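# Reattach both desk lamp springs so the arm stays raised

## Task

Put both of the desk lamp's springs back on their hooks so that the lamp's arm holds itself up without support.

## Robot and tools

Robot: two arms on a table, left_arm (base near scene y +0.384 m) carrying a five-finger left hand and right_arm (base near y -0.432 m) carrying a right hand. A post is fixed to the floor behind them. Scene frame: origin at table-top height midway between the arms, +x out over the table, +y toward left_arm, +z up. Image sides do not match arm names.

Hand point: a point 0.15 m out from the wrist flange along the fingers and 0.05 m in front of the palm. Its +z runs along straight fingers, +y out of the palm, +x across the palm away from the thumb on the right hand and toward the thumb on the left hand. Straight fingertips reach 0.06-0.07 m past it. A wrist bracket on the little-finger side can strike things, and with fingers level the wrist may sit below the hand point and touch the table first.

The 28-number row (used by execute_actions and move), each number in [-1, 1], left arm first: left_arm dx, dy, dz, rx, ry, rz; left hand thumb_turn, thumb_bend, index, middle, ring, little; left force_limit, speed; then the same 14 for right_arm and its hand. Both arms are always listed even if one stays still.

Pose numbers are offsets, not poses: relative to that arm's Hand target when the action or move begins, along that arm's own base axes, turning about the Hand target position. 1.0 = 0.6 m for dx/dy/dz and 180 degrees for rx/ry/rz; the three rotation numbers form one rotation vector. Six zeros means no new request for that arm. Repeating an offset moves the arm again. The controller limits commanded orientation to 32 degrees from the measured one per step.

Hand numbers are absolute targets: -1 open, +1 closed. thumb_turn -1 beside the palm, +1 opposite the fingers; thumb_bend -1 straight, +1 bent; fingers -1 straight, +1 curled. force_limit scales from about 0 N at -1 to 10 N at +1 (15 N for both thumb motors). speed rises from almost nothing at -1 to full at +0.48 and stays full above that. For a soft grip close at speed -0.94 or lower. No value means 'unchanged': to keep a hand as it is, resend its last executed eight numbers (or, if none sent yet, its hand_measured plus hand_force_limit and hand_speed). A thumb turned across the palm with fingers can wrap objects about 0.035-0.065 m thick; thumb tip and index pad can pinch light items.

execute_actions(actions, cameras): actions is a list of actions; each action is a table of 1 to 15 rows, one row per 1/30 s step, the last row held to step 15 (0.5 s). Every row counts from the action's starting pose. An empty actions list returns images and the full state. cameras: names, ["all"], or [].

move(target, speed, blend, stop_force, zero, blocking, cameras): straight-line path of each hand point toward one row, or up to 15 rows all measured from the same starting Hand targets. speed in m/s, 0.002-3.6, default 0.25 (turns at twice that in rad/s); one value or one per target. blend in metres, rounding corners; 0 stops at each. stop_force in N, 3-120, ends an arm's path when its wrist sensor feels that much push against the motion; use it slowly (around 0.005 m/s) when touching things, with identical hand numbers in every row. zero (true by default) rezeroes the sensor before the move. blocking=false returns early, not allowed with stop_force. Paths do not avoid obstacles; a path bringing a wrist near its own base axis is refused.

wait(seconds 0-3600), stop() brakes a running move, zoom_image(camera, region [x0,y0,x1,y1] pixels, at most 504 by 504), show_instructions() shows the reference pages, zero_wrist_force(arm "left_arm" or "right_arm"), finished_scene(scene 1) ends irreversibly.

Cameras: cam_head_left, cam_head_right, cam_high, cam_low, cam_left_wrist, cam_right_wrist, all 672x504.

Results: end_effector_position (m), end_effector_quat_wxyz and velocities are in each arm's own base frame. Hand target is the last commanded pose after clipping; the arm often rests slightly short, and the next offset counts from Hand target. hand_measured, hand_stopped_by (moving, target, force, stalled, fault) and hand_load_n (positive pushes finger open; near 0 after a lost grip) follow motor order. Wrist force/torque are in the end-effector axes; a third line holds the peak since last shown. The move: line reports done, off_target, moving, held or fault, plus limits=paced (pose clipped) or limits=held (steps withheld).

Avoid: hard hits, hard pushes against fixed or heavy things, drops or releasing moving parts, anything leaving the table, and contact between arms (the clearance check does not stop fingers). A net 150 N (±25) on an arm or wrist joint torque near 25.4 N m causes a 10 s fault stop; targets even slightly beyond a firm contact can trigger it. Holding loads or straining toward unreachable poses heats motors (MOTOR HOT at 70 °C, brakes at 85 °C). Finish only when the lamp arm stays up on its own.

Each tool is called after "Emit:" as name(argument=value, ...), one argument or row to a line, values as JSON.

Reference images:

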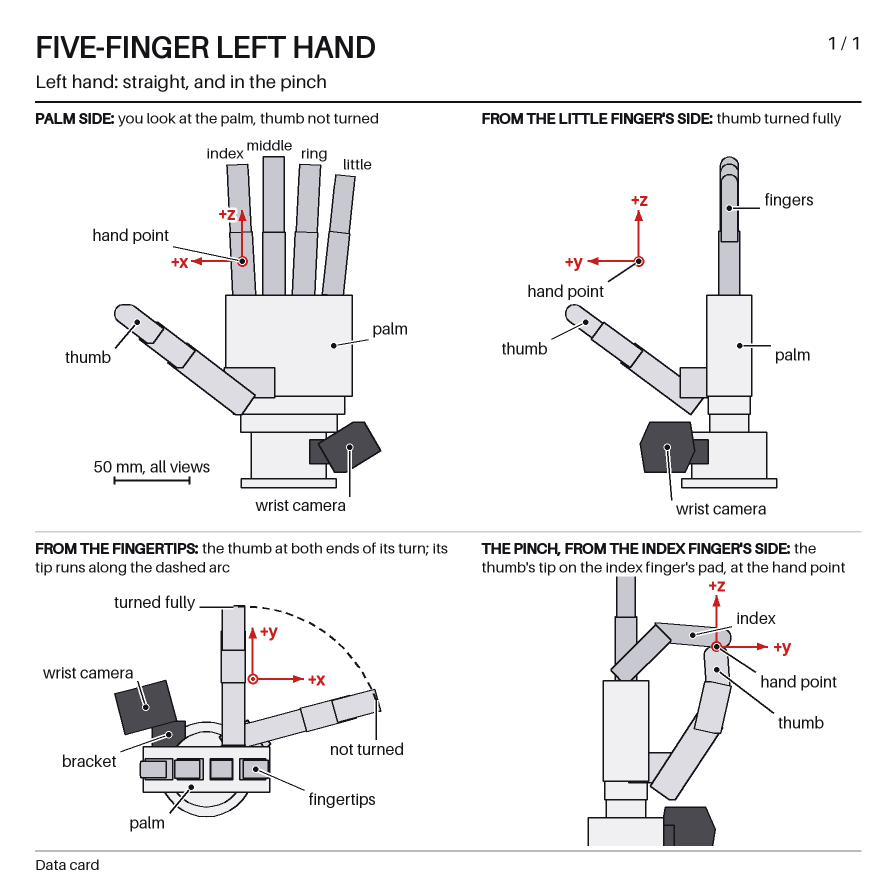

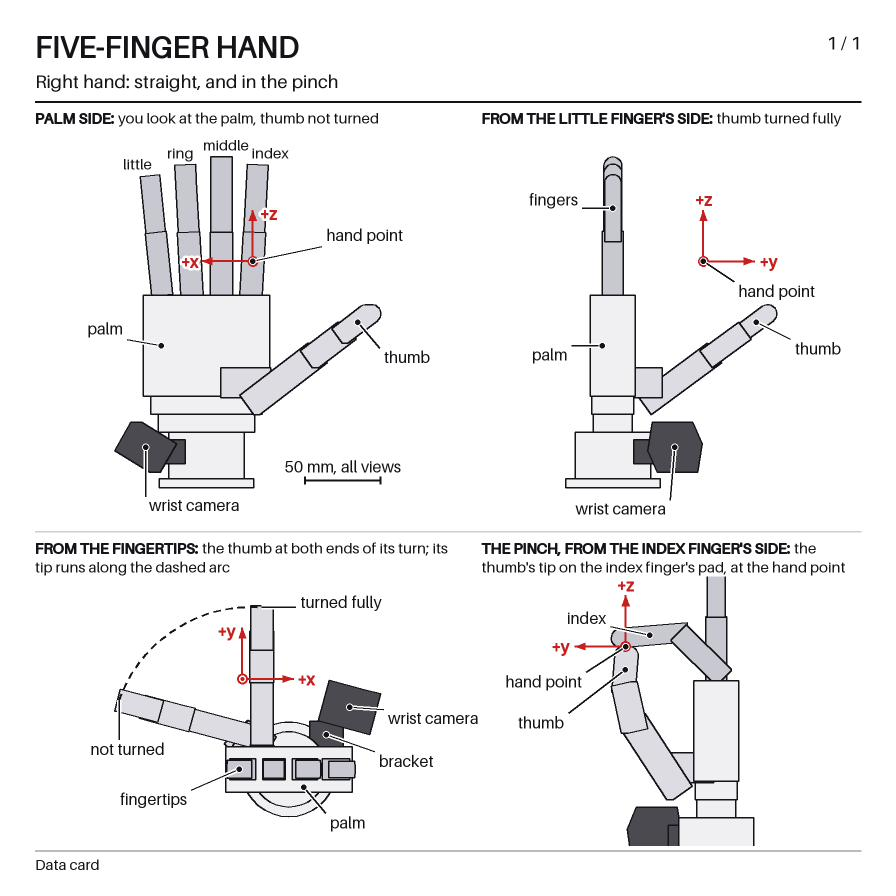

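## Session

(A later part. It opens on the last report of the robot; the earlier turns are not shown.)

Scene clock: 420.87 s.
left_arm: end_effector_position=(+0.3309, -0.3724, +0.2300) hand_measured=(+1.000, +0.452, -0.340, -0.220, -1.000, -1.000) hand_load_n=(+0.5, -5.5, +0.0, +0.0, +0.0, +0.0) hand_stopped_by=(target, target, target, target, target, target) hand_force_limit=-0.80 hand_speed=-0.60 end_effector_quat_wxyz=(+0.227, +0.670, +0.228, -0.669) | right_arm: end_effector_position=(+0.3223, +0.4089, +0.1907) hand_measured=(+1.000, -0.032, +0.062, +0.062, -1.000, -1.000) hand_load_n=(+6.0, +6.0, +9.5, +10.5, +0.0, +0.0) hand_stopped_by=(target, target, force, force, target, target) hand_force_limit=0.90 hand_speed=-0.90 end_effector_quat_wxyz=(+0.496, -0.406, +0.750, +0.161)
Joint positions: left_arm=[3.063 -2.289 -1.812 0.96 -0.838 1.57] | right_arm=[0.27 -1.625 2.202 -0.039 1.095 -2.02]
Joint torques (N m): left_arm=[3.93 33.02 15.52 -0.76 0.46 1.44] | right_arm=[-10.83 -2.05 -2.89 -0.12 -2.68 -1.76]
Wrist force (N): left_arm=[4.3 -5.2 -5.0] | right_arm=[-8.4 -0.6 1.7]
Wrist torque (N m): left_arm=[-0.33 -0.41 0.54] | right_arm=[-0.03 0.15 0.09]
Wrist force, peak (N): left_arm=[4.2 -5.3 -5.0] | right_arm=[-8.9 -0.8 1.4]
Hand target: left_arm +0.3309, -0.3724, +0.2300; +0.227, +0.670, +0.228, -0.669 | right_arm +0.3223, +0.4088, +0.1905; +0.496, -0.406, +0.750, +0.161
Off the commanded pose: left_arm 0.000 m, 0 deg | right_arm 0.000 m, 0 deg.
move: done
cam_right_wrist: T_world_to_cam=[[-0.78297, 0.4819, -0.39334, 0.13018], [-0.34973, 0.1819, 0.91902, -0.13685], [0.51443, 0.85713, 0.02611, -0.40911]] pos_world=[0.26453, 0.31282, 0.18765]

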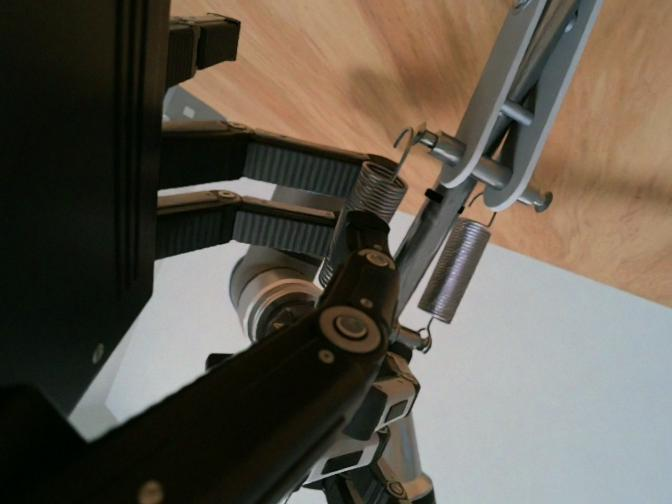

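Emit:
move(
  target=[
    [0,0,0,0,0,0,1,0.45,-0.34,-0.22,-1,-1,-0.8,-0.6,0.0014,0.0035,0.0069,0,0,0,1,-0.03,0.5,0.5,-1,-1,0.9,-0.9],
    [0,0,0,0,0,0,1,0.45,-0.34,-0.22,-1,-1,-0.8,-0.6,0.0058,0.0081,0.0019,0.0483,-0.0459,0,1,-0.03,0.5,0.5,-1,-1,0.9,-0.9],
    [0,0,0,0,0,0,1,0.45,-0.34,-0.22,-1,-1,-0.8,-0.6,0.0022,0.0111,0.0008,0.0741,-0.0186,-0.0141,1,-0.03,0.5,0.5,-1,-1,0.9,-0.9],
  ],
  speed=0.04,
  cameras=["cam_right_wrist"],
)

Emit:
zoom_image(
  camera="cam_right_wrist",
  region=[290, 60, 450, 250],
)

Scene clock: 432.23 s.
left_arm: end_effector_position=(+0.3309, -0.3724, +0.2300) hand_measured=(+1.000, +0.450, -0.340, -0.220, -1.000, -1.000) hand_load_n=(+0.5, -2.5, +0.0, -0.5, -0.5, +0.0) hand_stopped_by=(target, target, target, target, target, target) hand_force_limit=-0.80 hand_speed=-0.60 end_effector_quat_wxyz=(+0.227, +0.670, +0.228, -0.669) | right_arm: end_effector_position=(+0.3236, +0.4155, +0.1910) hand_measured=(+1.000, -0.032, +0.062, +0.062, -1.000, -1.000) hand_load_n=(+2.5, +4.5, +10.0, +11.5, +0.0, +0.0) hand_stopped_by=(target, target, force, force, target, target) hand_force_limit=0.90 hand_speed=-0.90 end_effector_quat_wxyz=(+0.565, -0.334, +0.720, +0.224)
Joint positions: left_arm=[3.063 -2.289 -1.812 0.96 -0.838 1.57] | right_arm=[0.268 -1.619 2.351 -0.426 1.047 -1.784]
Joint torques (N m): left_arm=[3.39 33.17 15.52 -0.84 0.98 1.5] | right_arm=[8.9 -6.01 -7.55 -2.5 1.74 1.66]
Wrist force (N): left_arm=[2.7 -3.0 -3.7] | right_arm=[4.0 -2.6 3.3]
Wrist torque (N m): left_arm=[-0.23 -0.32 0.45] | right_arm=[-0.22 0.05 -0.09]
Wrist force, peak (N): left_arm=[4.4 -5.3 -5.0] | right_arm=[13.4 -1.8 4.9]
Hand target: left_arm +0.3309, -0.3724, +0.2300; +0.227, +0.670, +0.228, -0.669 | right_arm +0.3236, +0.4155, +0.1910; +0.565, -0.334, +0.720, +0.224
Off the commanded pose: left_arm 0.000 m, 0 deg | right_arm 0.000 m, 0 deg.
move: done
cam_right_wrist: T_world_to_cam=[[-0.73823, 0.59804, -0.31203, 0.04985], [-0.40015, -0.01585, 0.91631, -0.03891], [0.54305, 0.80131, 0.251, -0.4445]] pos_world=[0.26261, 0.32575, 0.16278]

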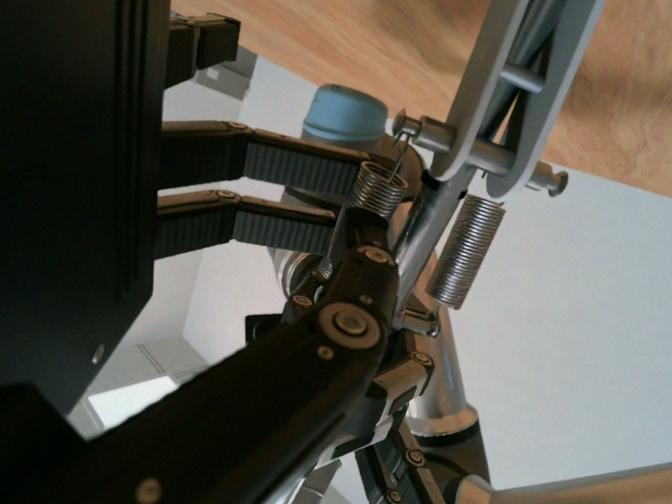

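Scaled by 2.653 from the camera's image (finer frame: 960x720).

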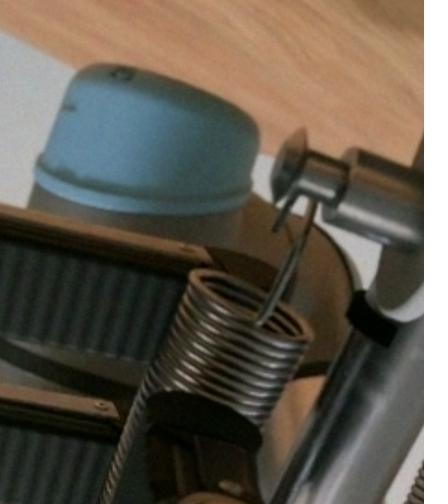

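Emit:
move(
  target=[0,0,0,0,0,0,1,0.45,-0.34,-0.22,-1,-1,-0.8,-0.6,0.0034,0.0036,-0.0026,0.0322,-0.0306,0,1,-0.03,0.5,0.5,-1,-1,0.9,-0.9],
  speed=0.04,
  cameras=["cam_right_wrist"],
)

Emit:
zoom_image(
  camera="cam_right_wrist",
  region=[290, 60, 450, 250],
)

Scene clock: 436.00 s.
left_arm: end_effector_position=(+0.3309, -0.3724, +0.2300) hand_measured=(+1.000, +0.450, -0.340, -0.220, -1.000, -1.000) hand_load_n=(+0.5, -2.5, +0.0, +0.0, +0.0, +0.0) hand_stopped_by=(target, target, target, target, target, target) hand_force_limit=-0.80 hand_speed=-0.60 end_effector_quat_wxyz=(+0.227, +0.670, +0.228, -0.669) | right_arm: end_effector_position=(+0.3256, +0.4177, +0.1895) hand_measured=(+1.000, -0.032, +0.062, +0.062, -1.000, -1.000) hand_load_n=(+1.5, +5.5, +8.5, +11.0, +0.0, +0.0) hand_stopped_by=(target, target, force, force, target, target) hand_force_limit=0.90 hand_speed=-0.90 end_effector_quat_wxyz=(+0.615, -0.315, +0.680, +0.244) end_effector_velocity=(+0.000, +0.000, +0.000) end_effector_angular_velocity=(+0.001, -0.001, -0.001)
Joint positions: left_arm=[3.063 -2.289 -1.812 0.96 -0.838 1.57] | right_arm=[0.268 -1.576 2.429 -0.708 1.031 -1.702]
Joint velocities: left_arm=[within noise] | right_arm=[0 0.001 0.001 -0.005 0.001 0.001]
Joint torques (N m): left_arm=[3.04 32.89 15.51 -0.84 0.94 1.41] | right_arm=[7.65 -3.79 -6.1 -2.68 -3.16 1.37]
Wrist force (N): left_arm=[3.0 -3.0 -3.8] | right_arm=[-0.6 0.2 0.5]
Wrist torque (N m): left_arm=[-0.22 -0.34 0.45] | right_arm=[-0.01 0.09 -0.13]
Wrist force, peak (N): left_arm=[3.2 -3.2 -4.0] | right_arm=[5.4 -2.3 3.4]
Hand target: left_arm +0.3309, -0.3724, +0.2300; +0.227, +0.670, +0.228, -0.669 | right_arm +0.3256, +0.4177, +0.1895; +0.615, -0.315, +0.680, +0.244
Off the commanded pose: left_arm 0.000 m, 0 deg | right_arm 0.000 m, 0 deg.
move: done
cam_right_wrist: T_world_to_cam=[[-0.70794, 0.6301, -0.31906, 0.02763], [-0.48568, -0.10633, 0.86764, 0.03818], [0.51277, 0.7692, 0.3813, -0.44838]] pos_world=[0.26802, 0.33154, 0.14666]

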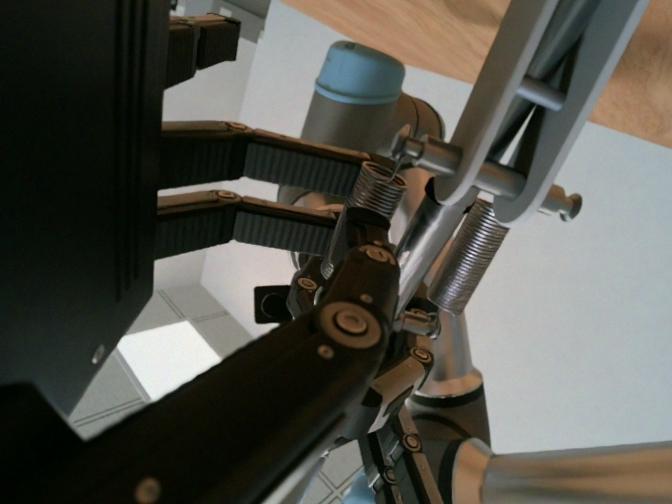

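Scaled by 2.653 from the camera's image (finer frame: 960x720).

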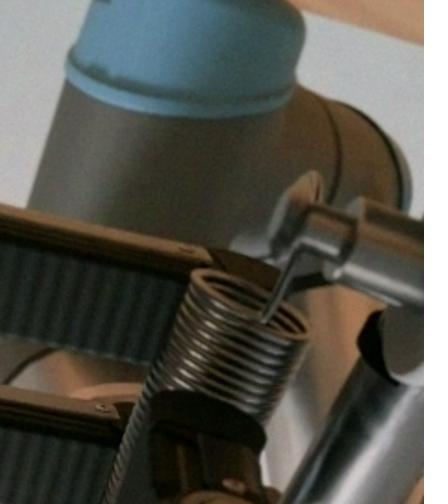

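Emit:
execute_actions(
  actions=[],
  cameras=["cam_right_wrist", "cam_left_wrist"],
)

Emit:
zoom_image(
  camera="cam_right_wrist",
  region=[270, 60, 450, 250],
)

Scene clock: 437.73 s.
left_arm: end_effector_position=(+0.3309, -0.3724, +0.2300) hand_measured=(+1.000, +0.450, -0.340, -0.220, -1.000, -1.000) hand_load_n=(+0.5, -2.5, +0.0, +0.0, +0.0, +0.0) hand_stopped_by=(target, target, target, target, target, target) hand_force_limit=-0.80 hand_speed=-0.60 end_effector_quat_wxyz=(+0.227, +0.670, +0.228, -0.669) | right_arm: end_effector_position=(+0.3256, +0.4177, +0.1895) hand_measured=(+1.000, -0.032, +0.062, +0.062, -1.000, -1.000) hand_load_n=(+1.5, +5.5, +8.5, +11.0, +0.0, +0.0) hand_stopped_by=(target, target, force, force, target, target) hand_force_limit=0.90 hand_speed=-0.90 end_effector_quat_wxyz=(+0.615, -0.315, +0.680, +0.244)
Joint positions: left_arm=[3.063 -2.289 -1.812 0.96 -0.838 1.57] | right_arm=[0.268 -1.576 2.429 -0.709 1.031 -1.702]
Joint velocities: within noise
Joint torques (N m): left_arm=[3.51 33.2 15.44 -0.81 0.99 1.44] | right_arm=[8.33 -4.14 -4.66 -2.59 -3.2 1.54]
Wrist force (N): left_arm=[3.0 -3.1 -3.8] | right_arm=[-0.6 0.1 0.7]
Wrist torque (N m): left_arm=[-0.24 -0.36 0.47] | right_arm=[-0.03 0.09 -0.13]
Wrist force, peak (N): left_arm=[3.2 -3.2 -4.0] | right_arm=[-0.7 0.3 0.7]
Hand target: left_arm +0.3309, -0.3724, +0.2300; +0.227, +0.670, +0.228, -0.669 | right_arm +0.3256, +0.4177, +0.1895; +0.615, -0.315, +0.680, +0.244
Off the commanded pose: left_arm 0.000 m, 0 deg | right_arm 0.000 m, 0 deg.
camera_calibration:
cam_left_wrist: T_world_to_cam=[[-0.59998, 0.74962, -0.27947, 0.54938], [0.56204, 0.14635, -0.81406, 0.04607], [-0.56933, -0.64549, -0.50912, 0.18347]] pos_world=[0.40818, -0.30014, 0.28444]
cam_right_wrist: T_world_to_cam=[[-0.70789, 0.63015, -0.31907, 0.02757], [-0.4858, -0.10644, 0.86757, 0.03834], [0.51273, 0.76914, 0.38148, -0.44834]] pos_world=[0.26802, 0.33154, 0.14656]
Images, in order (width x height): cam_left_wrist 672x504, cam_right_wrist 672x504.

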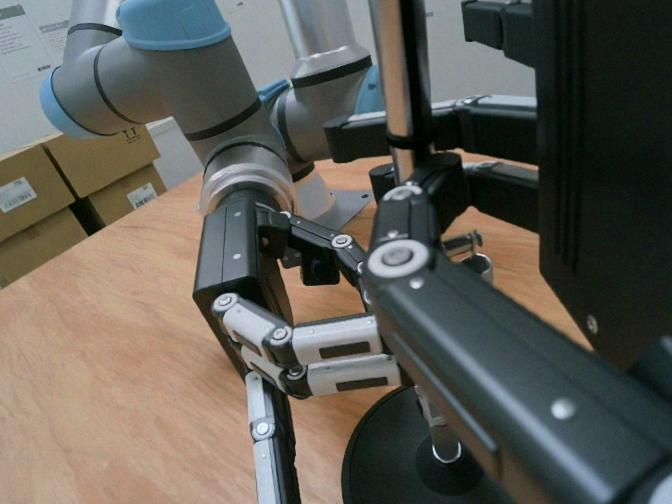

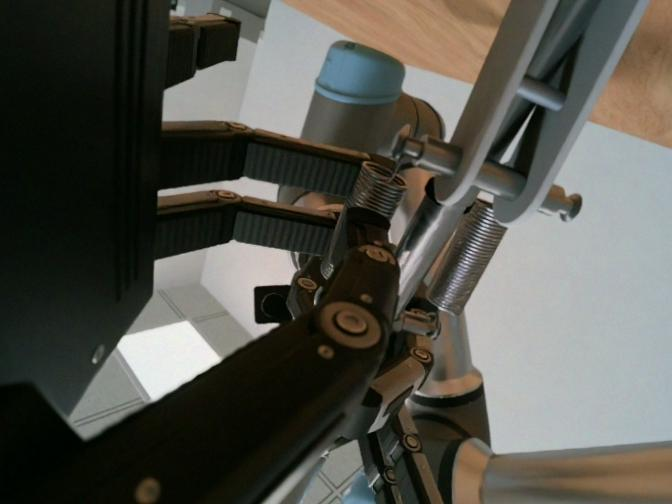

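Scaled by 2.653 from the camera's image (finer frame: 960x720).

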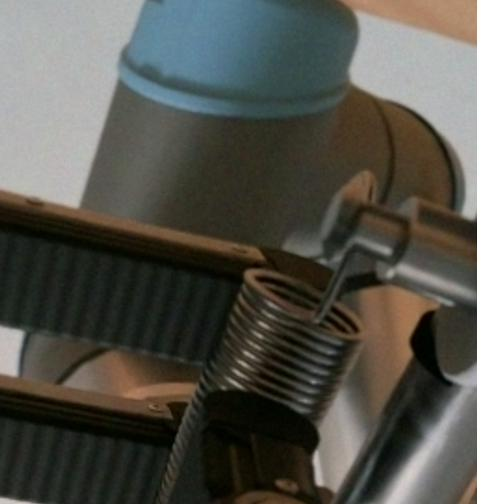

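Emit:
zoom_image(
  camera="cam_right_wrist",
  region=[350, 110, 450, 200],
)

Scaled by 5.040 from the camera's image (finer frame: 960x720).

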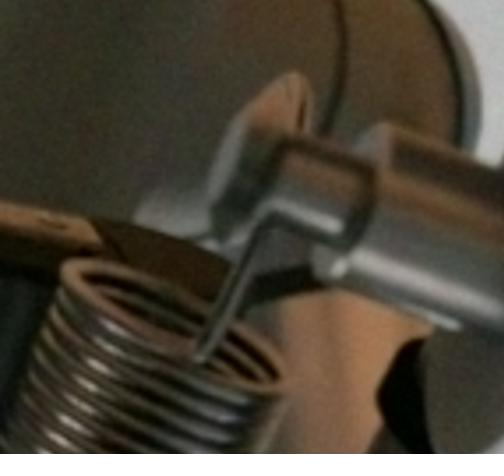

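Emit:
execute_actions(
  actions=[
    [[0,0,0,0,0,0,1,0.45,-0.34,-0.22,-1,-1,-0.8,-0.6,0,0,0,0,0,0,1,-0.03,-0.05,-0.05,-1,-1,0.9,-0.6]],
  ],
  cameras=["cam_right_wrist"],
)

Emit:
zoom_image(
  camera="cam_right_wrist",
  region=[320, 90, 450, 220],
)

Scene clock: 441.53 s.
left_arm: end_effector_position=(+0.3309, -0.3724, +0.2300) hand_measured=(+1.000, +0.450, -0.340, -0.220, -1.000, -1.000) hand_load_n=(+0.5, -2.5, +0.0, +0.0, +0.0, +0.0) hand_stopped_by=(target, target, target, target, target, target) hand_force_limit=-0.80 hand_speed=-0.60 end_effector_quat_wxyz=(+0.227, +0.670, +0.228, -0.669) | right_arm: end_effector_position=(+0.3256, +0.4177, +0.1895) hand_measured=(+1.000, -0.030, -0.050, -0.050, -1.000, -1.000) hand_load_n=(-0.5, -0.5, +0.0, +0.0, +0.0, +0.0) hand_stopped_by=(target, target, target, target, target, target) hand_force_limit=0.90 hand_speed=-0.60 end_effector_quat_wxyz=(+0.615, -0.315, +0.680, +0.244)
Joint positions: left_arm=[3.063 -2.289 -1.812 0.96 -0.838 1.57] | right_arm=[0.268 -1.576 2.429 -0.709 1.031 -1.702]
Joint torques (N m): left_arm=[3.63 32.53 15.46 -0.78 0.92 1.4] | right_arm=[7.61 -4.26 -5.71 -2.57 -2.26 1.59]
Wrist force (N): left_arm=[3.4 -3.0 -4.0] | right_arm=[-0.7 0.5 0.0]
Wrist torque (N m): left_arm=[-0.22 -0.41 0.48] | right_arm=[0.03 0.08 -0.12]
Wrist force, peak (N): left_arm=[3.4 -3.0 -4.0] | right_arm=[-0.9 0.0 0.7]
Hand target: left_arm +0.3309, -0.3724, +0.2300; +0.227, +0.670, +0.228, -0.669 | right_arm +0.3256, +0.4177, +0.1895; +0.615, -0.315, +0.680, +0.244
Off the commanded pose: left_arm 0.000 m, 0 deg | right_arm 0.000 m, 0 deg.
cam_right_wrist: T_world_to_cam=[[-0.70788, 0.63015, -0.31908, 0.02757], [-0.4858, -0.10644, 0.86756, 0.03834], [0.51273, 0.76914, 0.38148, -0.44834]] pos_world=[0.26802, 0.33154, 0.14656]

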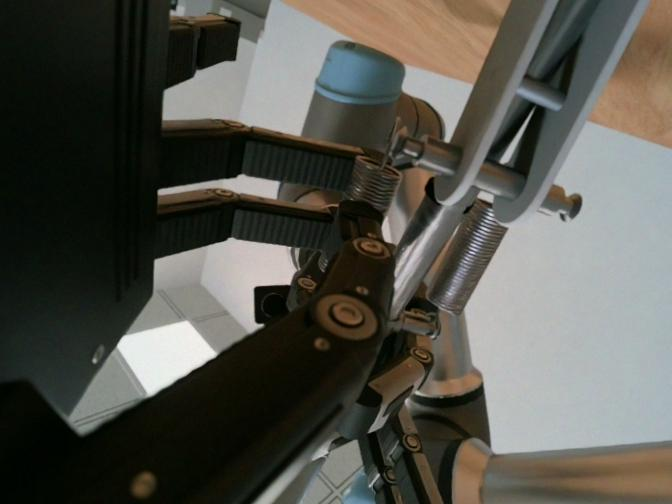

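Scaled by 3.877 from the camera's image (finer frame: 960x720).

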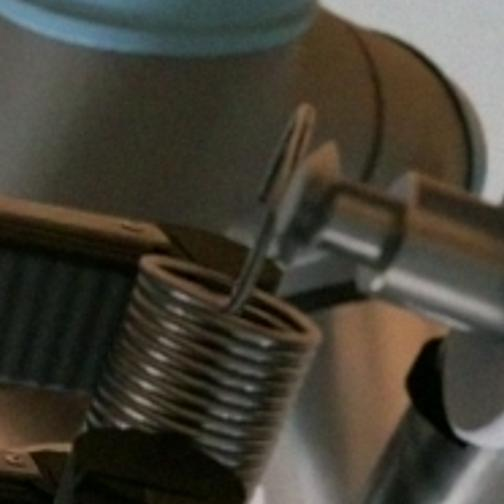

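Emit:
zoom_image(
  camera="cam_right_wrist",
  region=[320, 130, 420, 220],
)

Emit:
zoom_image(
  camera="cam_right_wrist",
  region=[150, 100, 420, 300],
)

Scaled by 5.040 from the camera's image (finer frame: 960x720).

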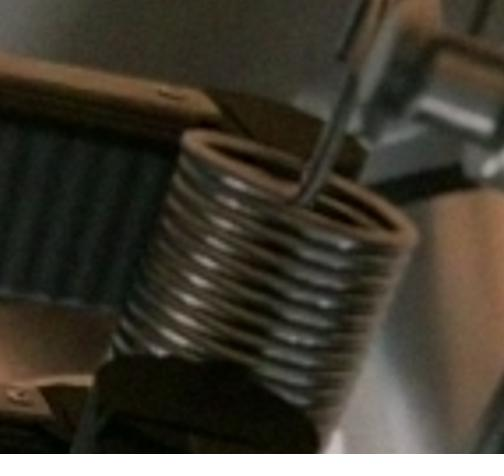

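Scaled by 1.867 from the camera's image (finer frame: 960x720).

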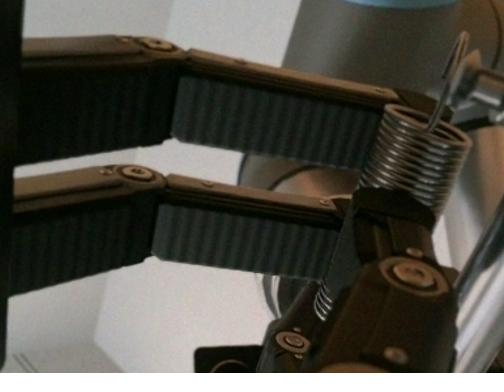

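Emit:
move(
  target=[0,0,0,0,0,0,1,0.45,-0.34,-0.22,-1,-1,-0.8,-0.6,-0.00337,0.00185,-0.00848,0,0,0,1,-0.03,-0.05,-0.05,-1,-1,0.9,-0.6],
  speed=0.01,
  cameras=["cam_right_wrist"],
)

Emit:
zoom_image(
  camera="cam_right_wrist",
  region=[320, 110, 440, 220],
)

Scene clock: 444.67 s.
left_arm: end_effector_position=(+0.3309, -0.3724, +0.2300) hand_measured=(+1.000, +0.450, -0.340, -0.220, -1.000, -1.000) hand_load_n=(+0.5, -2.5, +0.0, +0.0, +0.0, +0.0) hand_stopped_by=(target, target, target, target, target, target) hand_force_limit=-0.80 hand_speed=-0.60 end_effector_quat_wxyz=(+0.227, +0.670, +0.228, -0.669) | right_arm: end_effector_position=(+0.3236, +0.4187, +0.1845) hand_measured=(+1.000, -0.030, -0.050, -0.050, -1.000, -1.000) hand_load_n=(+0.0, +0.0, +0.0, +0.0, +0.0, +0.0) hand_stopped_by=(target, target, target, target, target, target) hand_force_limit=0.90 hand_speed=-0.60 end_effector_quat_wxyz=(+0.615, -0.315, +0.680, +0.244)
Joint positions: left_arm=[3.063 -2.289 -1.812 0.96 -0.838 1.57] | right_arm=[0.275 -1.564 2.437 -0.729 1.038 -1.701]
Joint torques (N m): left_arm=[3.54 32.15 15.98 -0.81 1 1.46] | right_arm=[7.58 -3.43 -5.31 -2.78 2.62 1.53]
Wrist force (N): left_arm=[2.9 -3.0 -3.9] | right_arm=[-0.7 0.3 0.2]
Wrist torque (N m): left_arm=[-0.23 -0.36 0.46] | right_arm=[0.00 0.08 -0.13]
Wrist force, peak (N): left_arm=[3.2 -3.1 -4.1] | right_arm=[-0.8 0.5 0.2]
Hand target: left_arm +0.3309, -0.3724, +0.2300; +0.227, +0.670, +0.228, -0.669 | right_arm +0.3236, +0.4188, +0.1844; +0.615, -0.315, +0.680, +0.244
Off the commanded pose: left_arm 0.000 m, 0 deg | right_arm 0.000 m, 0 deg.
move: done
cam_right_wrist: T_world_to_cam=[[-0.70792, 0.63014, -0.31902, 0.02387], [-0.48575, -0.10648, 0.86759, 0.04183], [0.51273, 0.76914, 0.38148, -0.44625]] pos_world=[0.26602, 0.33264, 0.14156]

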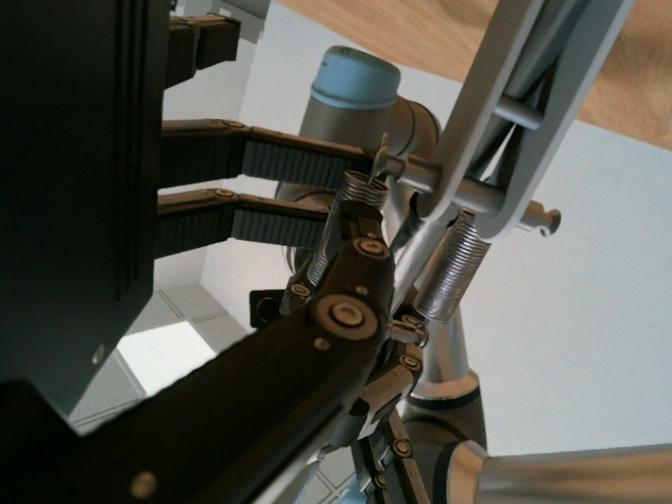

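Scaled by 4.200 from the camera's image (finer frame: 960x720).

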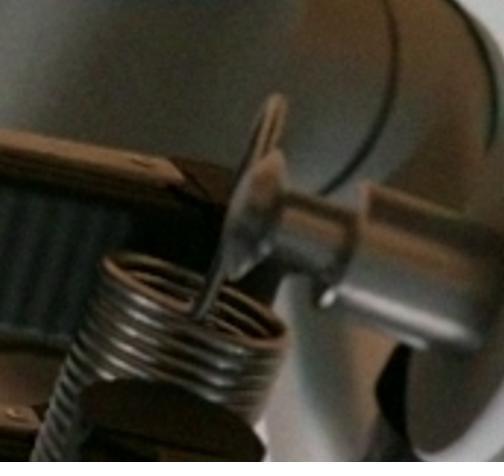

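Emit:
zoom_image(
  camera="cam_right_wrist",
  region=[340, 120, 420, 190],
)

Scaled by 6.300 from the camera's image (finer frame: 960x720).

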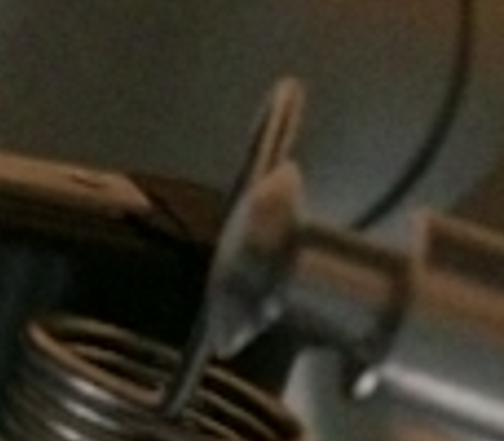

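Emit:
execute_actions(
  actions=[
    [[0,0,0,0,0,0,1,0.45,-0.34,-0.22,-1,-1,-0.8,-0.6,0,0,0,0,0,0,1,-0.03,0.5,0.5,-1,-1,0.9,-0.85]],
  ],
  cameras=["cam_right_wrist"],
)

Emit:
zoom_image(
  camera="cam_right_wrist",
  region=[340, 110, 430, 200],
)

Scene clock: 445.83 s.
left_arm: end_effector_position=(+0.3309, -0.3724, +0.2300) hand_measured=(+1.000, +0.450, -0.340, -0.220, -1.000, -1.000) hand_load_n=(+0.5, -2.5, +0.0, +0.0, +0.0, +0.0) hand_stopped_by=(target, target, target, target, target, target) hand_force_limit=-0.80 hand_speed=-0.60 end_effector_quat_wxyz=(+0.227, +0.670, +0.228, -0.669) | right_arm: end_effector_position=(+0.3236, +0.4188, +0.1844) hand_measured=(+1.000, -0.032, +0.072, +0.058, -1.000, -1.000) hand_load_n=(+0.0, +7.0, +10.5, +10.0, +0.0, +0.0) hand_stopped_by=(target, target, force, force, target, target) hand_force_limit=0.90 hand_speed=-0.85 end_effector_quat_wxyz=(+0.615, -0.315, +0.680, +0.244)
Joint positions: left_arm=[3.063 -2.289 -1.812 0.96 -0.838 1.57] | right_arm=[0.275 -1.564 2.437 -0.729 1.038 -1.701]
Joint torques (N m): left_arm=[3.96 32.37 15.32 -0.76 0.86 1.47] | right_arm=[7.99 -3.86 -5.62 -1.61 2.28 1.17]
Wrist force (N): left_arm=[2.9 -3.1 -3.9] | right_arm=[-2.4 -0.8 0.7]
Wrist torque (N m): left_arm=[-0.25 -0.36 0.47] | right_arm=[-0.09 0.10 -0.13]
Wrist force, peak (N): left_arm=[3.3 -3.0 -4.0] | right_arm=[-2.8 -1.0 0.7]
Hand target: left_arm +0.3309, -0.3724, +0.2300; +0.227, +0.670, +0.228, -0.669 | right_arm +0.3236, +0.4188, +0.1844; +0.615, -0.315, +0.680, +0.244
Off the commanded pose: left_arm 0.000 m, 0 deg | right_arm 0.000 m, 0 deg.
cam_right_wrist: T_world_to_cam=[[-0.70785, 0.6302, -0.31905, 0.02381], [-0.48581, -0.10644, 0.86756, 0.04192], [0.51277, 0.7691, 0.3815, -0.44621]] pos_world=[0.26602, 0.33264, 0.14146]

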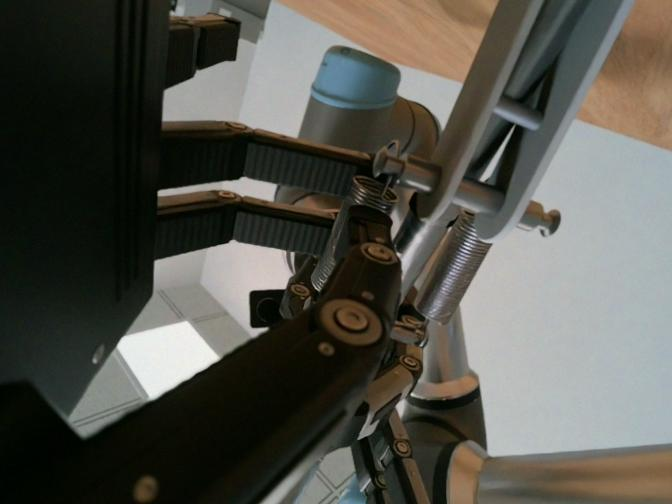

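Scaled by 5.600 from the camera's image (finer frame: 960x720).

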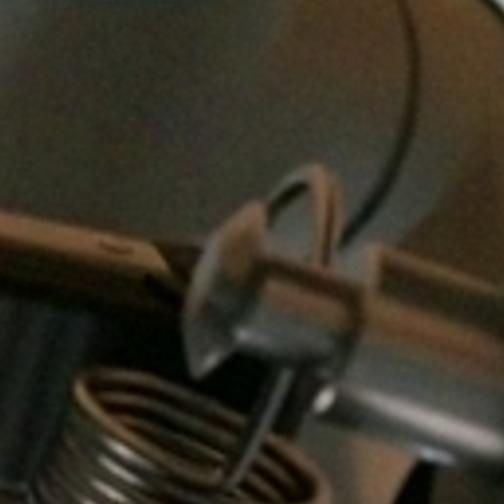

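Emit:
move(
  target=[0,0,0,0,0,0,1,0.45,-0.34,-0.22,-1,-1,-0.8,-0.6,0.0132,-0.00875,0.00118,-0.01481,-0.01561,0.00249,1,-0.03,0.5,0.5,-1,-1,0.9,-0.85],
  speed=0.015,
  cameras=["cam_right_wrist"],
)

Emit:
zoom_image(
  camera="cam_right_wrist",
  region=[340, 110, 430, 200],
)

Scene clock: 452.23 s.
left_arm: end_effector_position=(+0.3309, -0.3724, +0.2300) hand_measured=(+1.000, +0.450, -0.340, -0.220, -1.000, -1.000) hand_load_n=(+0.5, -2.5, +0.0, +0.0, +0.0, -0.5) hand_stopped_by=(target, target, target, target, target, target) hand_force_limit=-0.80 hand_speed=-0.60 end_effector_quat_wxyz=(+0.227, +0.670, +0.228, -0.669) | right_arm: end_effector_position=(+0.3315, +0.4135, +0.1851) hand_measured=(+1.000, -0.032, +0.072, +0.058, -1.000, -1.000) hand_load_n=(-0.5, +7.5, +9.5, +9.5, +0.0, +0.0) hand_stopped_by=(target, target, force, force, target, target) hand_force_limit=0.90 hand_speed=-0.85 end_effector_quat_wxyz=(+0.623, -0.338, +0.669, +0.223)
Joint positions: left_arm=[3.063 -2.289 -1.812 0.96 -0.838 1.57] | right_arm=[0.241 -1.569 2.424 -0.707 1.005 -1.774]
Joint torques (N m): left_arm=[2.82 32.79 15.82 -0.84 0.88 1.46] | right_arm=[-10.72 -24.95 -22.24 1.29 -2.97 -1.27]
Wrist force (N): left_arm=[3.3 -2.9 -4.0] | right_arm=[-1.8 1.3 0.0]
Wrist torque (N m): left_arm=[-0.21 -0.41 0.48] | right_arm=[0.07 0.01 0.05]
Wrist force, peak (N): left_arm=[3.2 -3.0 -4.3] | right_arm=[-3.4 -0.8 0.7]
Hand target: left_arm +0.3309, -0.3724, +0.2300; +0.227, +0.670, +0.228, -0.669 | right_arm +0.3315, +0.4135, +0.1851; +0.623, -0.338, +0.669, +0.223
Off the commanded pose: left_arm 0.000 m, 0 deg | right_arm 0.000 m, 0 deg.
move: done
cam_right_wrist: T_world_to_cam=[[-0.69555, 0.60849, -0.38202, 0.04945], [-0.52701, -0.0707, 0.84691, 0.0472], [0.48833, 0.7904, 0.36986, -0.44506]] pos_world=[0.27661, 0.32503, 0.14353]

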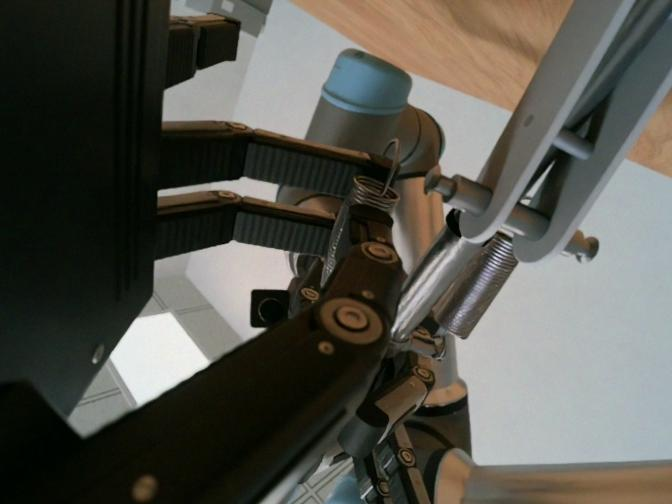

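Scaled by 5.600 from the camera's image (finer frame: 960x720).

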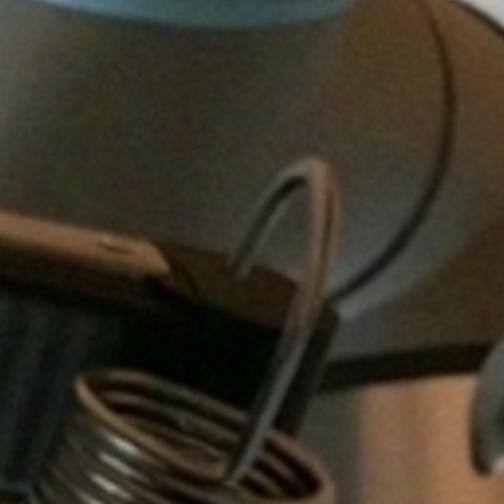

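Emit:
move(
  target=[0,0,0,0,0,0,1,0.45,-0.34,-0.22,-1,-1,-0.8,-0.6,-0.00968,-0.0102,0.00717,-0.07962,0.07556,0,1,-0.03,0.5,0.5,-1,-1,0.9,-0.85],
  speed=0.04,
  cameras=["cam_right_wrist", "cam_high"],
)

Emit:
zoom_image(
  camera="cam_right_wrist",
  region=[340, 110, 450, 220],
)

Scene clock: 458.47 s.
left_arm: end_effector_position=(+0.3309, -0.3724, +0.2300) hand_measured=(+1.000, +0.450, -0.340, -0.220, -1.000, -1.000) hand_load_n=(+0.5, -2.5, +0.0, +0.0, +0.0, +0.0) hand_stopped_by=(target, target, target, target, target, target) hand_force_limit=-0.80 hand_speed=-0.60 end_effector_quat_wxyz=(+0.227, +0.670, +0.228, -0.669) | right_arm: end_effector_position=(+0.3257, +0.4074, +0.1894) hand_measured=(+1.000, -0.032, +0.072, +0.058, -1.000, -1.000) hand_load_n=(+0.0, +7.5, +10.0, +9.5, +0.0, +0.0) hand_stopped_by=(target, target, force, force, target, target) hand_force_limit=0.90 hand_speed=-0.85 end_effector_quat_wxyz=(+0.493, -0.384, +0.760, +0.176)
Joint positions: left_arm=[3.063 -2.289 -1.812 0.96 -0.838 1.57] | right_arm=[0.26 -1.618 2.213 -0.058 1.085 -1.966]
Joint torques (N m): left_arm=[2.65 32.28 15.85 -0.89 0.81 1.46] | right_arm=[7.56 -3.74 -24.85 2.36 2.86 -1.34]
Wrist force (N): left_arm=[3.0 -2.9 -3.8] | right_arm=[-2.4 0.9 -0.2]
Wrist torque (N m): left_arm=[-0.24 -0.39 0.48] | right_arm=[0.11 0.13 0.07]
Wrist force, peak (N): left_arm=[3.3 -3.2 -4.1] | right_arm=[-2.3 1.5 -0.1]
Hand target: left_arm +0.3309, -0.3724, +0.2300; +0.227, +0.670, +0.228, -0.669 | right_arm +0.3257, +0.4074, +0.1894; +0.493, -0.384, +0.760, +0.176
Off the commanded pose: left_arm 0.000 m, 0 deg | right_arm 0.000 m, 0 deg.
move: done
cam_right_wrist: T_world_to_cam=[[-0.7829, 0.51627, -0.34719, 0.11026], [-0.31355, 0.15457, 0.93691, -0.13819], [0.53736, 0.84236, 0.04087, -0.41378]] pos_world=[0.26534, 0.31298, 0.18467]
Images, in order (width x height): cam_high 672x504, cam_right_wrist 672x504.

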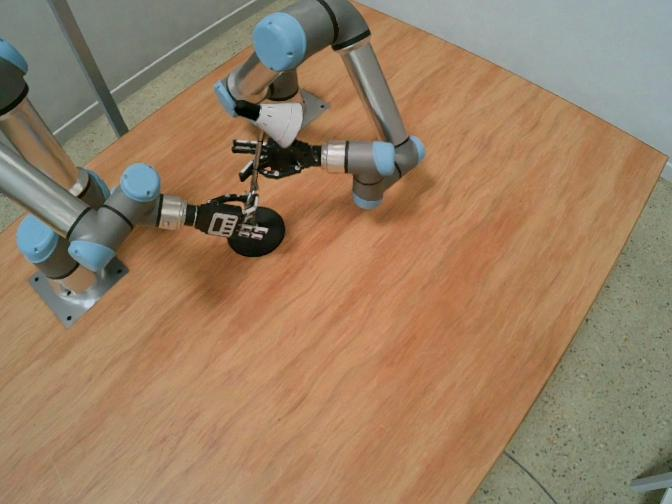

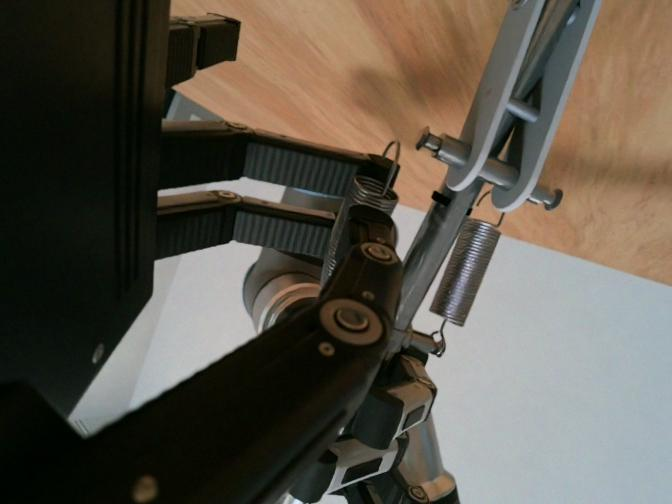

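Scaled by 4.582 from the camera's image (finer frame: 960x720).

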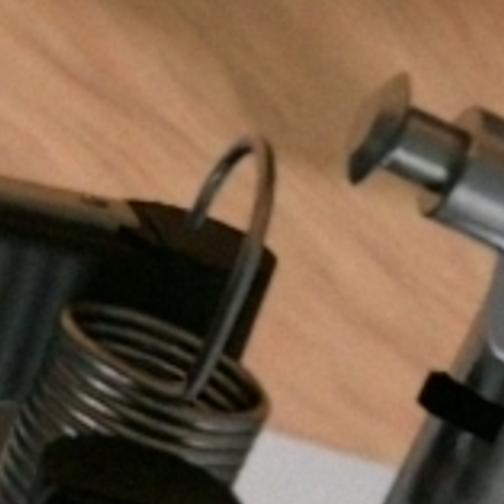

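Emit:
move(
  target=[0,0,0,0,0,0,1,0.45,-0.34,-0.22,-1,-1,-0.8,-0.6,-0.00108,-0.00201,-0.00445,0,0,0,1,-0.03,0.5,0.5,-1,-1,0.9,-0.85],
  speed=0.01,
  cameras=["cam_right_wrist"],
)

Emit:
zoom_image(
  camera="cam_right_wrist",
  region=[340, 110, 450, 220],
)

Scene clock: 459.67 s.
left_arm: end_effector_position=(+0.3309, -0.3724, +0.2300) hand_measured=(+1.000, +0.450, -0.340, -0.220, -1.000, -1.000) hand_load_n=(+0.5, -2.5, +0.0, +0.0, +0.0, +0.0) hand_stopped_by=(target, target, target, target, target, target) hand_force_limit=-0.80 hand_speed=-0.60 end_effector_quat_wxyz=(+0.227, +0.670, +0.228, -0.669) | right_arm: end_effector_position=(+0.3251, +0.4063, +0.1869) hand_measured=(+1.000, -0.032, +0.072, +0.058, -1.000, -1.000) hand_load_n=(+1.5, +7.5, +10.5, +9.0, +0.0, +0.0) hand_stopped_by=(target, target, force, force, target, target) hand_force_limit=0.90 hand_speed=-0.85 end_effector_quat_wxyz=(+0.493, -0.384, +0.760, +0.176)
Joint positions: left_arm=[3.063 -2.289 -1.812 0.96 -0.838 1.57] | right_arm=[0.257 -1.617 2.219 -0.064 1.082 -1.968]
Joint torques (N m): left_arm=[2.53 32.57 16 -0.9 0.75 1.44] | right_arm=[-12.12 -1.71 -4.34 -0.48 -2.6 -1.55]
Wrist force (N): left_arm=[3.3 -3.0 -3.7] | right_arm=[-7.6 1.6 0.0]
Wrist torque (N m): left_arm=[-0.24 -0.38 0.48] | right_arm=[0.17 0.22 0.07]
Wrist force, peak (N): left_arm=[3.5 -3.1 -4.1] | right_arm=[-7.6 1.6 0.0]
Hand target: left_arm +0.3309, -0.3724, +0.2300; +0.227, +0.670, +0.228, -0.669 | right_arm +0.3251, +0.4062, +0.1867; +0.493, -0.384, +0.760, +0.176
Off the commanded pose: left_arm 0.000 m, 0 deg | right_arm 0.000 m, 0 deg.
move: done
cam_right_wrist: T_world_to_cam=[[-0.78295, 0.51619, -0.34718, 0.10957], [-0.31339, 0.1548, 0.93692, -0.13608], [0.53737, 0.84237, 0.04057, -0.41238]] pos_world=[0.26474, 0.31188, 0.18227]

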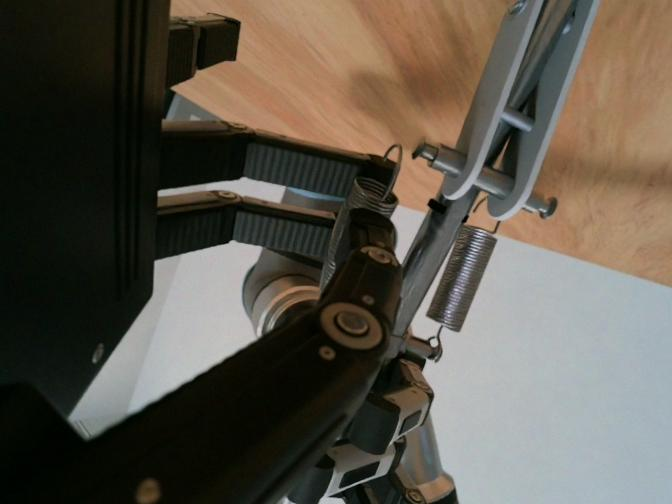

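Scaled by 4.582 from the camera's image (finer frame: 960x720).

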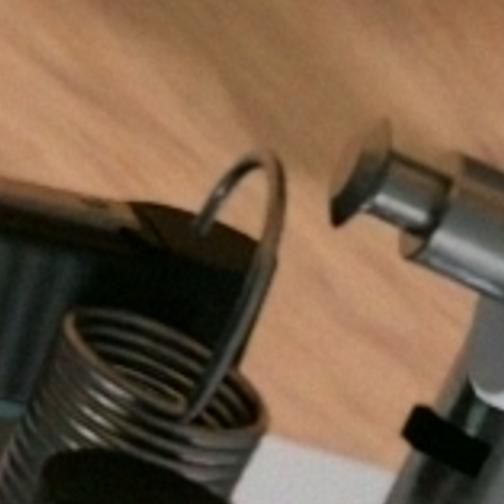

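Emit:
move(
  target=[0,0,0,0,0,0,1,0.45,-0.34,-0.22,-1,-1,-0.8,-0.6,-0.00072,-0.00134,-0.00297,0,0,0,1,-0.03,0.5,0.5,-1,-1,0.9,-0.85],
  speed=0.01,
  cameras=["cam_right_wrist"],
)

Emit:
zoom_image(
  camera="cam_right_wrist",
  region=[340, 110, 450, 220],
)

Scene clock: 460.40 s.
left_arm: end_effector_position=(+0.3309, -0.3724, +0.2300) hand_measured=(+1.000, +0.450, -0.340, -0.220, -1.000, -1.000) hand_load_n=(+0.5, -2.5, +0.0, +0.0, +0.0, +0.0) hand_stopped_by=(target, target, target, target, target, target) hand_force_limit=-0.80 hand_speed=-0.60 end_effector_quat_wxyz=(+0.227, +0.670, +0.228, -0.669) | right_arm: end_effector_position=(+0.3247, +0.4055, +0.1851) hand_measured=(+1.000, -0.032, +0.072, +0.058, -1.000, -1.000) hand_load_n=(+1.5, +7.5, +10.5, +9.0, +0.0, +0.0) hand_stopped_by=(target, target, force, force, target, target) hand_force_limit=0.90 hand_speed=-0.85 end_effector_quat_wxyz=(+0.493, -0.384, +0.760, +0.176)
Joint positions: left_arm=[3.063 -2.289 -1.812 0.96 -0.838 1.57] | right_arm=[0.254 -1.616 2.224 -0.069 1.079 -1.97]
Joint torques (N m): left_arm=[2.65 32.65 15.45 -0.81 0.8 1.36] | right_arm=[-12.57 -0.53 -5.2 -0.36 -2.27 -1.71]
Wrist force (N): left_arm=[2.8 -2.8 -3.7] | right_arm=[-8.7 1.5 -0.2]
Wrist torque (N m): left_arm=[-0.23 -0.34 0.46] | right_arm=[0.15 0.20 0.07]
Wrist force, peak (N): left_arm=[3.3 -3.1 -4.1] | right_arm=[-8.7 1.5 -0.2]
Hand target: left_arm +0.3309, -0.3724, +0.2300; +0.227, +0.670, +0.228, -0.669 | right_arm +0.3246, +0.4054, +0.1849; +0.493, -0.384, +0.760, +0.176
Off the commanded pose: left_arm 0.000 m, 0 deg | right_arm 0.000 m, 0 deg.
move: done
cam_right_wrist: T_world_to_cam=[[-0.78294, 0.51626, -0.3471, 0.109], [-0.31332, 0.15478, 0.93695, -0.13442], [0.53744, 0.84233, 0.04057, -0.41142]] pos_world=[0.26434, 0.31108, 0.18047]

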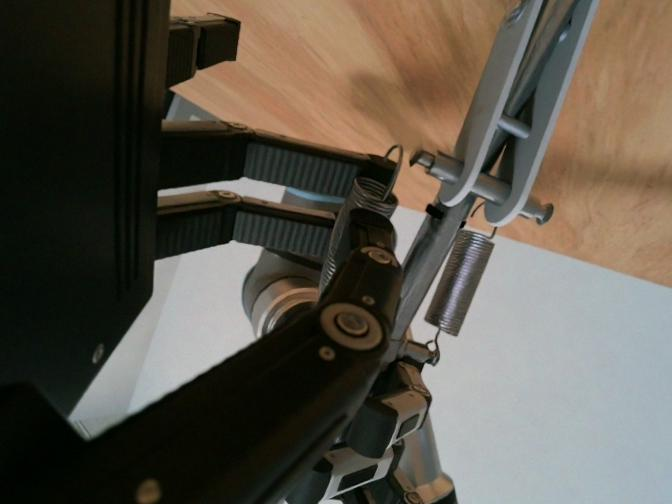

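Scaled by 4.582 from the camera's image (finer frame: 960x720).

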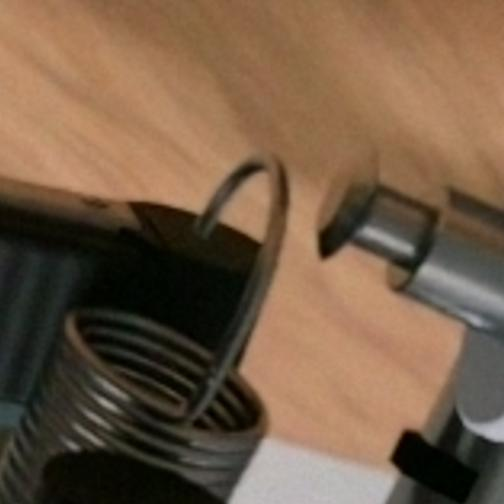

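Emit:
move(
  target=[0,0,0,0,0,0,1,0.45,-0.34,-0.22,-1,-1,-0.8,-0.6,-0.00072,-0.00134,-0.00297,0,0,0,1,-0.03,0.5,0.5,-1,-1,0.9,-0.85],
  speed=0.01,
  cameras=["cam_right_wrist"],
)

Emit:
zoom_image(
  camera="cam_right_wrist",
  region=[340, 110, 450, 220],
)

Scene clock: 461.23 s.
left_arm: end_effector_position=(+0.3309, -0.3724, +0.2300) hand_measured=(+1.000, +0.450, -0.340, -0.220, -1.000, -1.000) hand_load_n=(+0.5, -2.5, +0.0, +0.0, +0.0, +0.0) hand_stopped_by=(target, target, target, target, target, target) hand_force_limit=-0.80 hand_speed=-0.60 end_effector_quat_wxyz=(+0.227, +0.670, +0.228, -0.669) | right_arm: end_effector_position=(+0.3242, +0.4046, +0.1833) hand_measured=(+1.000, -0.032, +0.072, +0.058, -1.000, -1.000) hand_load_n=(+4.5, +7.5, +10.5, +9.0, +0.0, +0.0) hand_stopped_by=(target, target, force, force, target, target) hand_force_limit=0.90 hand_speed=-0.85 end_effector_quat_wxyz=(+0.493, -0.384, +0.760, +0.176) end_effector_velocity=(+0.000, +0.000, -0.001) end_effector_angular_velocity=(+0.001, -0.002, +0.000)
Joint positions: left_arm=[3.063 -2.289 -1.812 0.96 -0.838 1.57] | right_arm=[0.251 -1.616 2.229 -0.074 1.077 -1.971]
Joint velocities: left_arm=[within noise] | right_arm=[-0.002 0.001 0.003 -0.006 -0.001 -0.001]
Joint torques (N m): left_arm=[2.81 31.99 15.63 -1 0.76 1.39] | right_arm=[-12.63 -1.56 -4.5 -0.56 -2.48 -1.5]
Wrist force (N): left_arm=[3.2 -2.8 -3.7] | right_arm=[-8.0 1.2 0.1]
Wrist torque (N m): left_arm=[-0.22 -0.35 0.46] | right_arm=[0.11 0.16 0.08]
Wrist force, peak (N): left_arm=[3.4 -3.0 -3.9] | right_arm=[-8.9 1.5 0.1]
Hand target: left_arm +0.3309, -0.3724, +0.2300; +0.227, +0.670, +0.228, -0.669 | right_arm +0.3242, +0.4046, +0.1832; +0.493, -0.384, +0.760, +0.176
Off the commanded pose: left_arm 0.000 m, 0 deg | right_arm 0.000 m, 0 deg.
move: done
cam_right_wrist: T_world_to_cam=[[-0.78294, 0.51626, -0.3471, 0.1084], [-0.31332, 0.15478, 0.93695, -0.13276], [0.53744, 0.84233, 0.04057, -0.41041]] pos_world=[0.26384, 0.31028, 0.17867]

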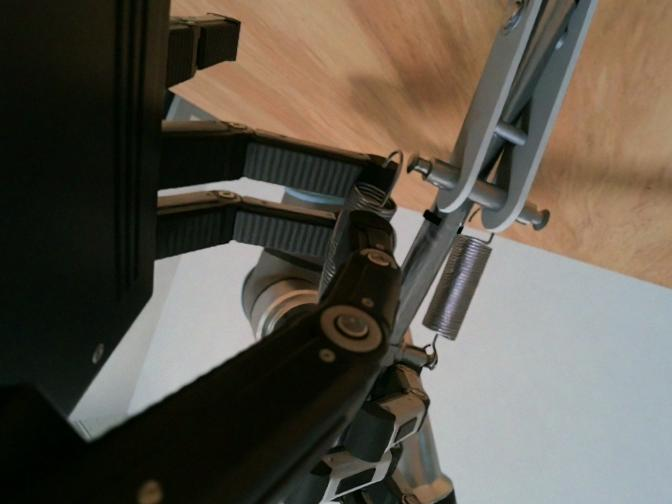

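Scaled by 4.582 from the camera's image (finer frame: 960x720).

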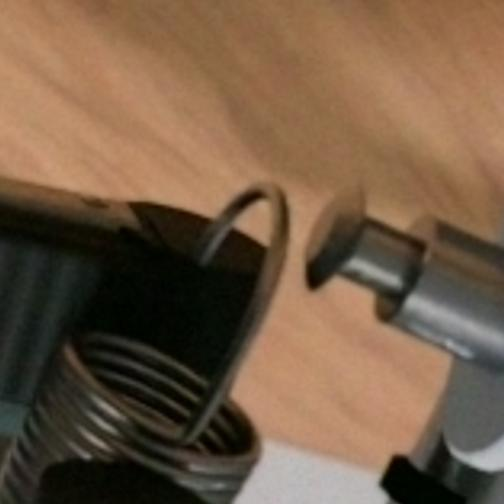

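Emit:
zoom_image(
  camera="cam_right_wrist",
  region=[350, 140, 410, 190],
)

Scaled by 8.400 from the camera's image (finer frame: 960x720).

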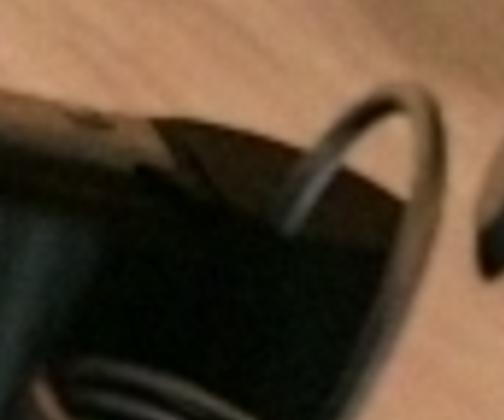

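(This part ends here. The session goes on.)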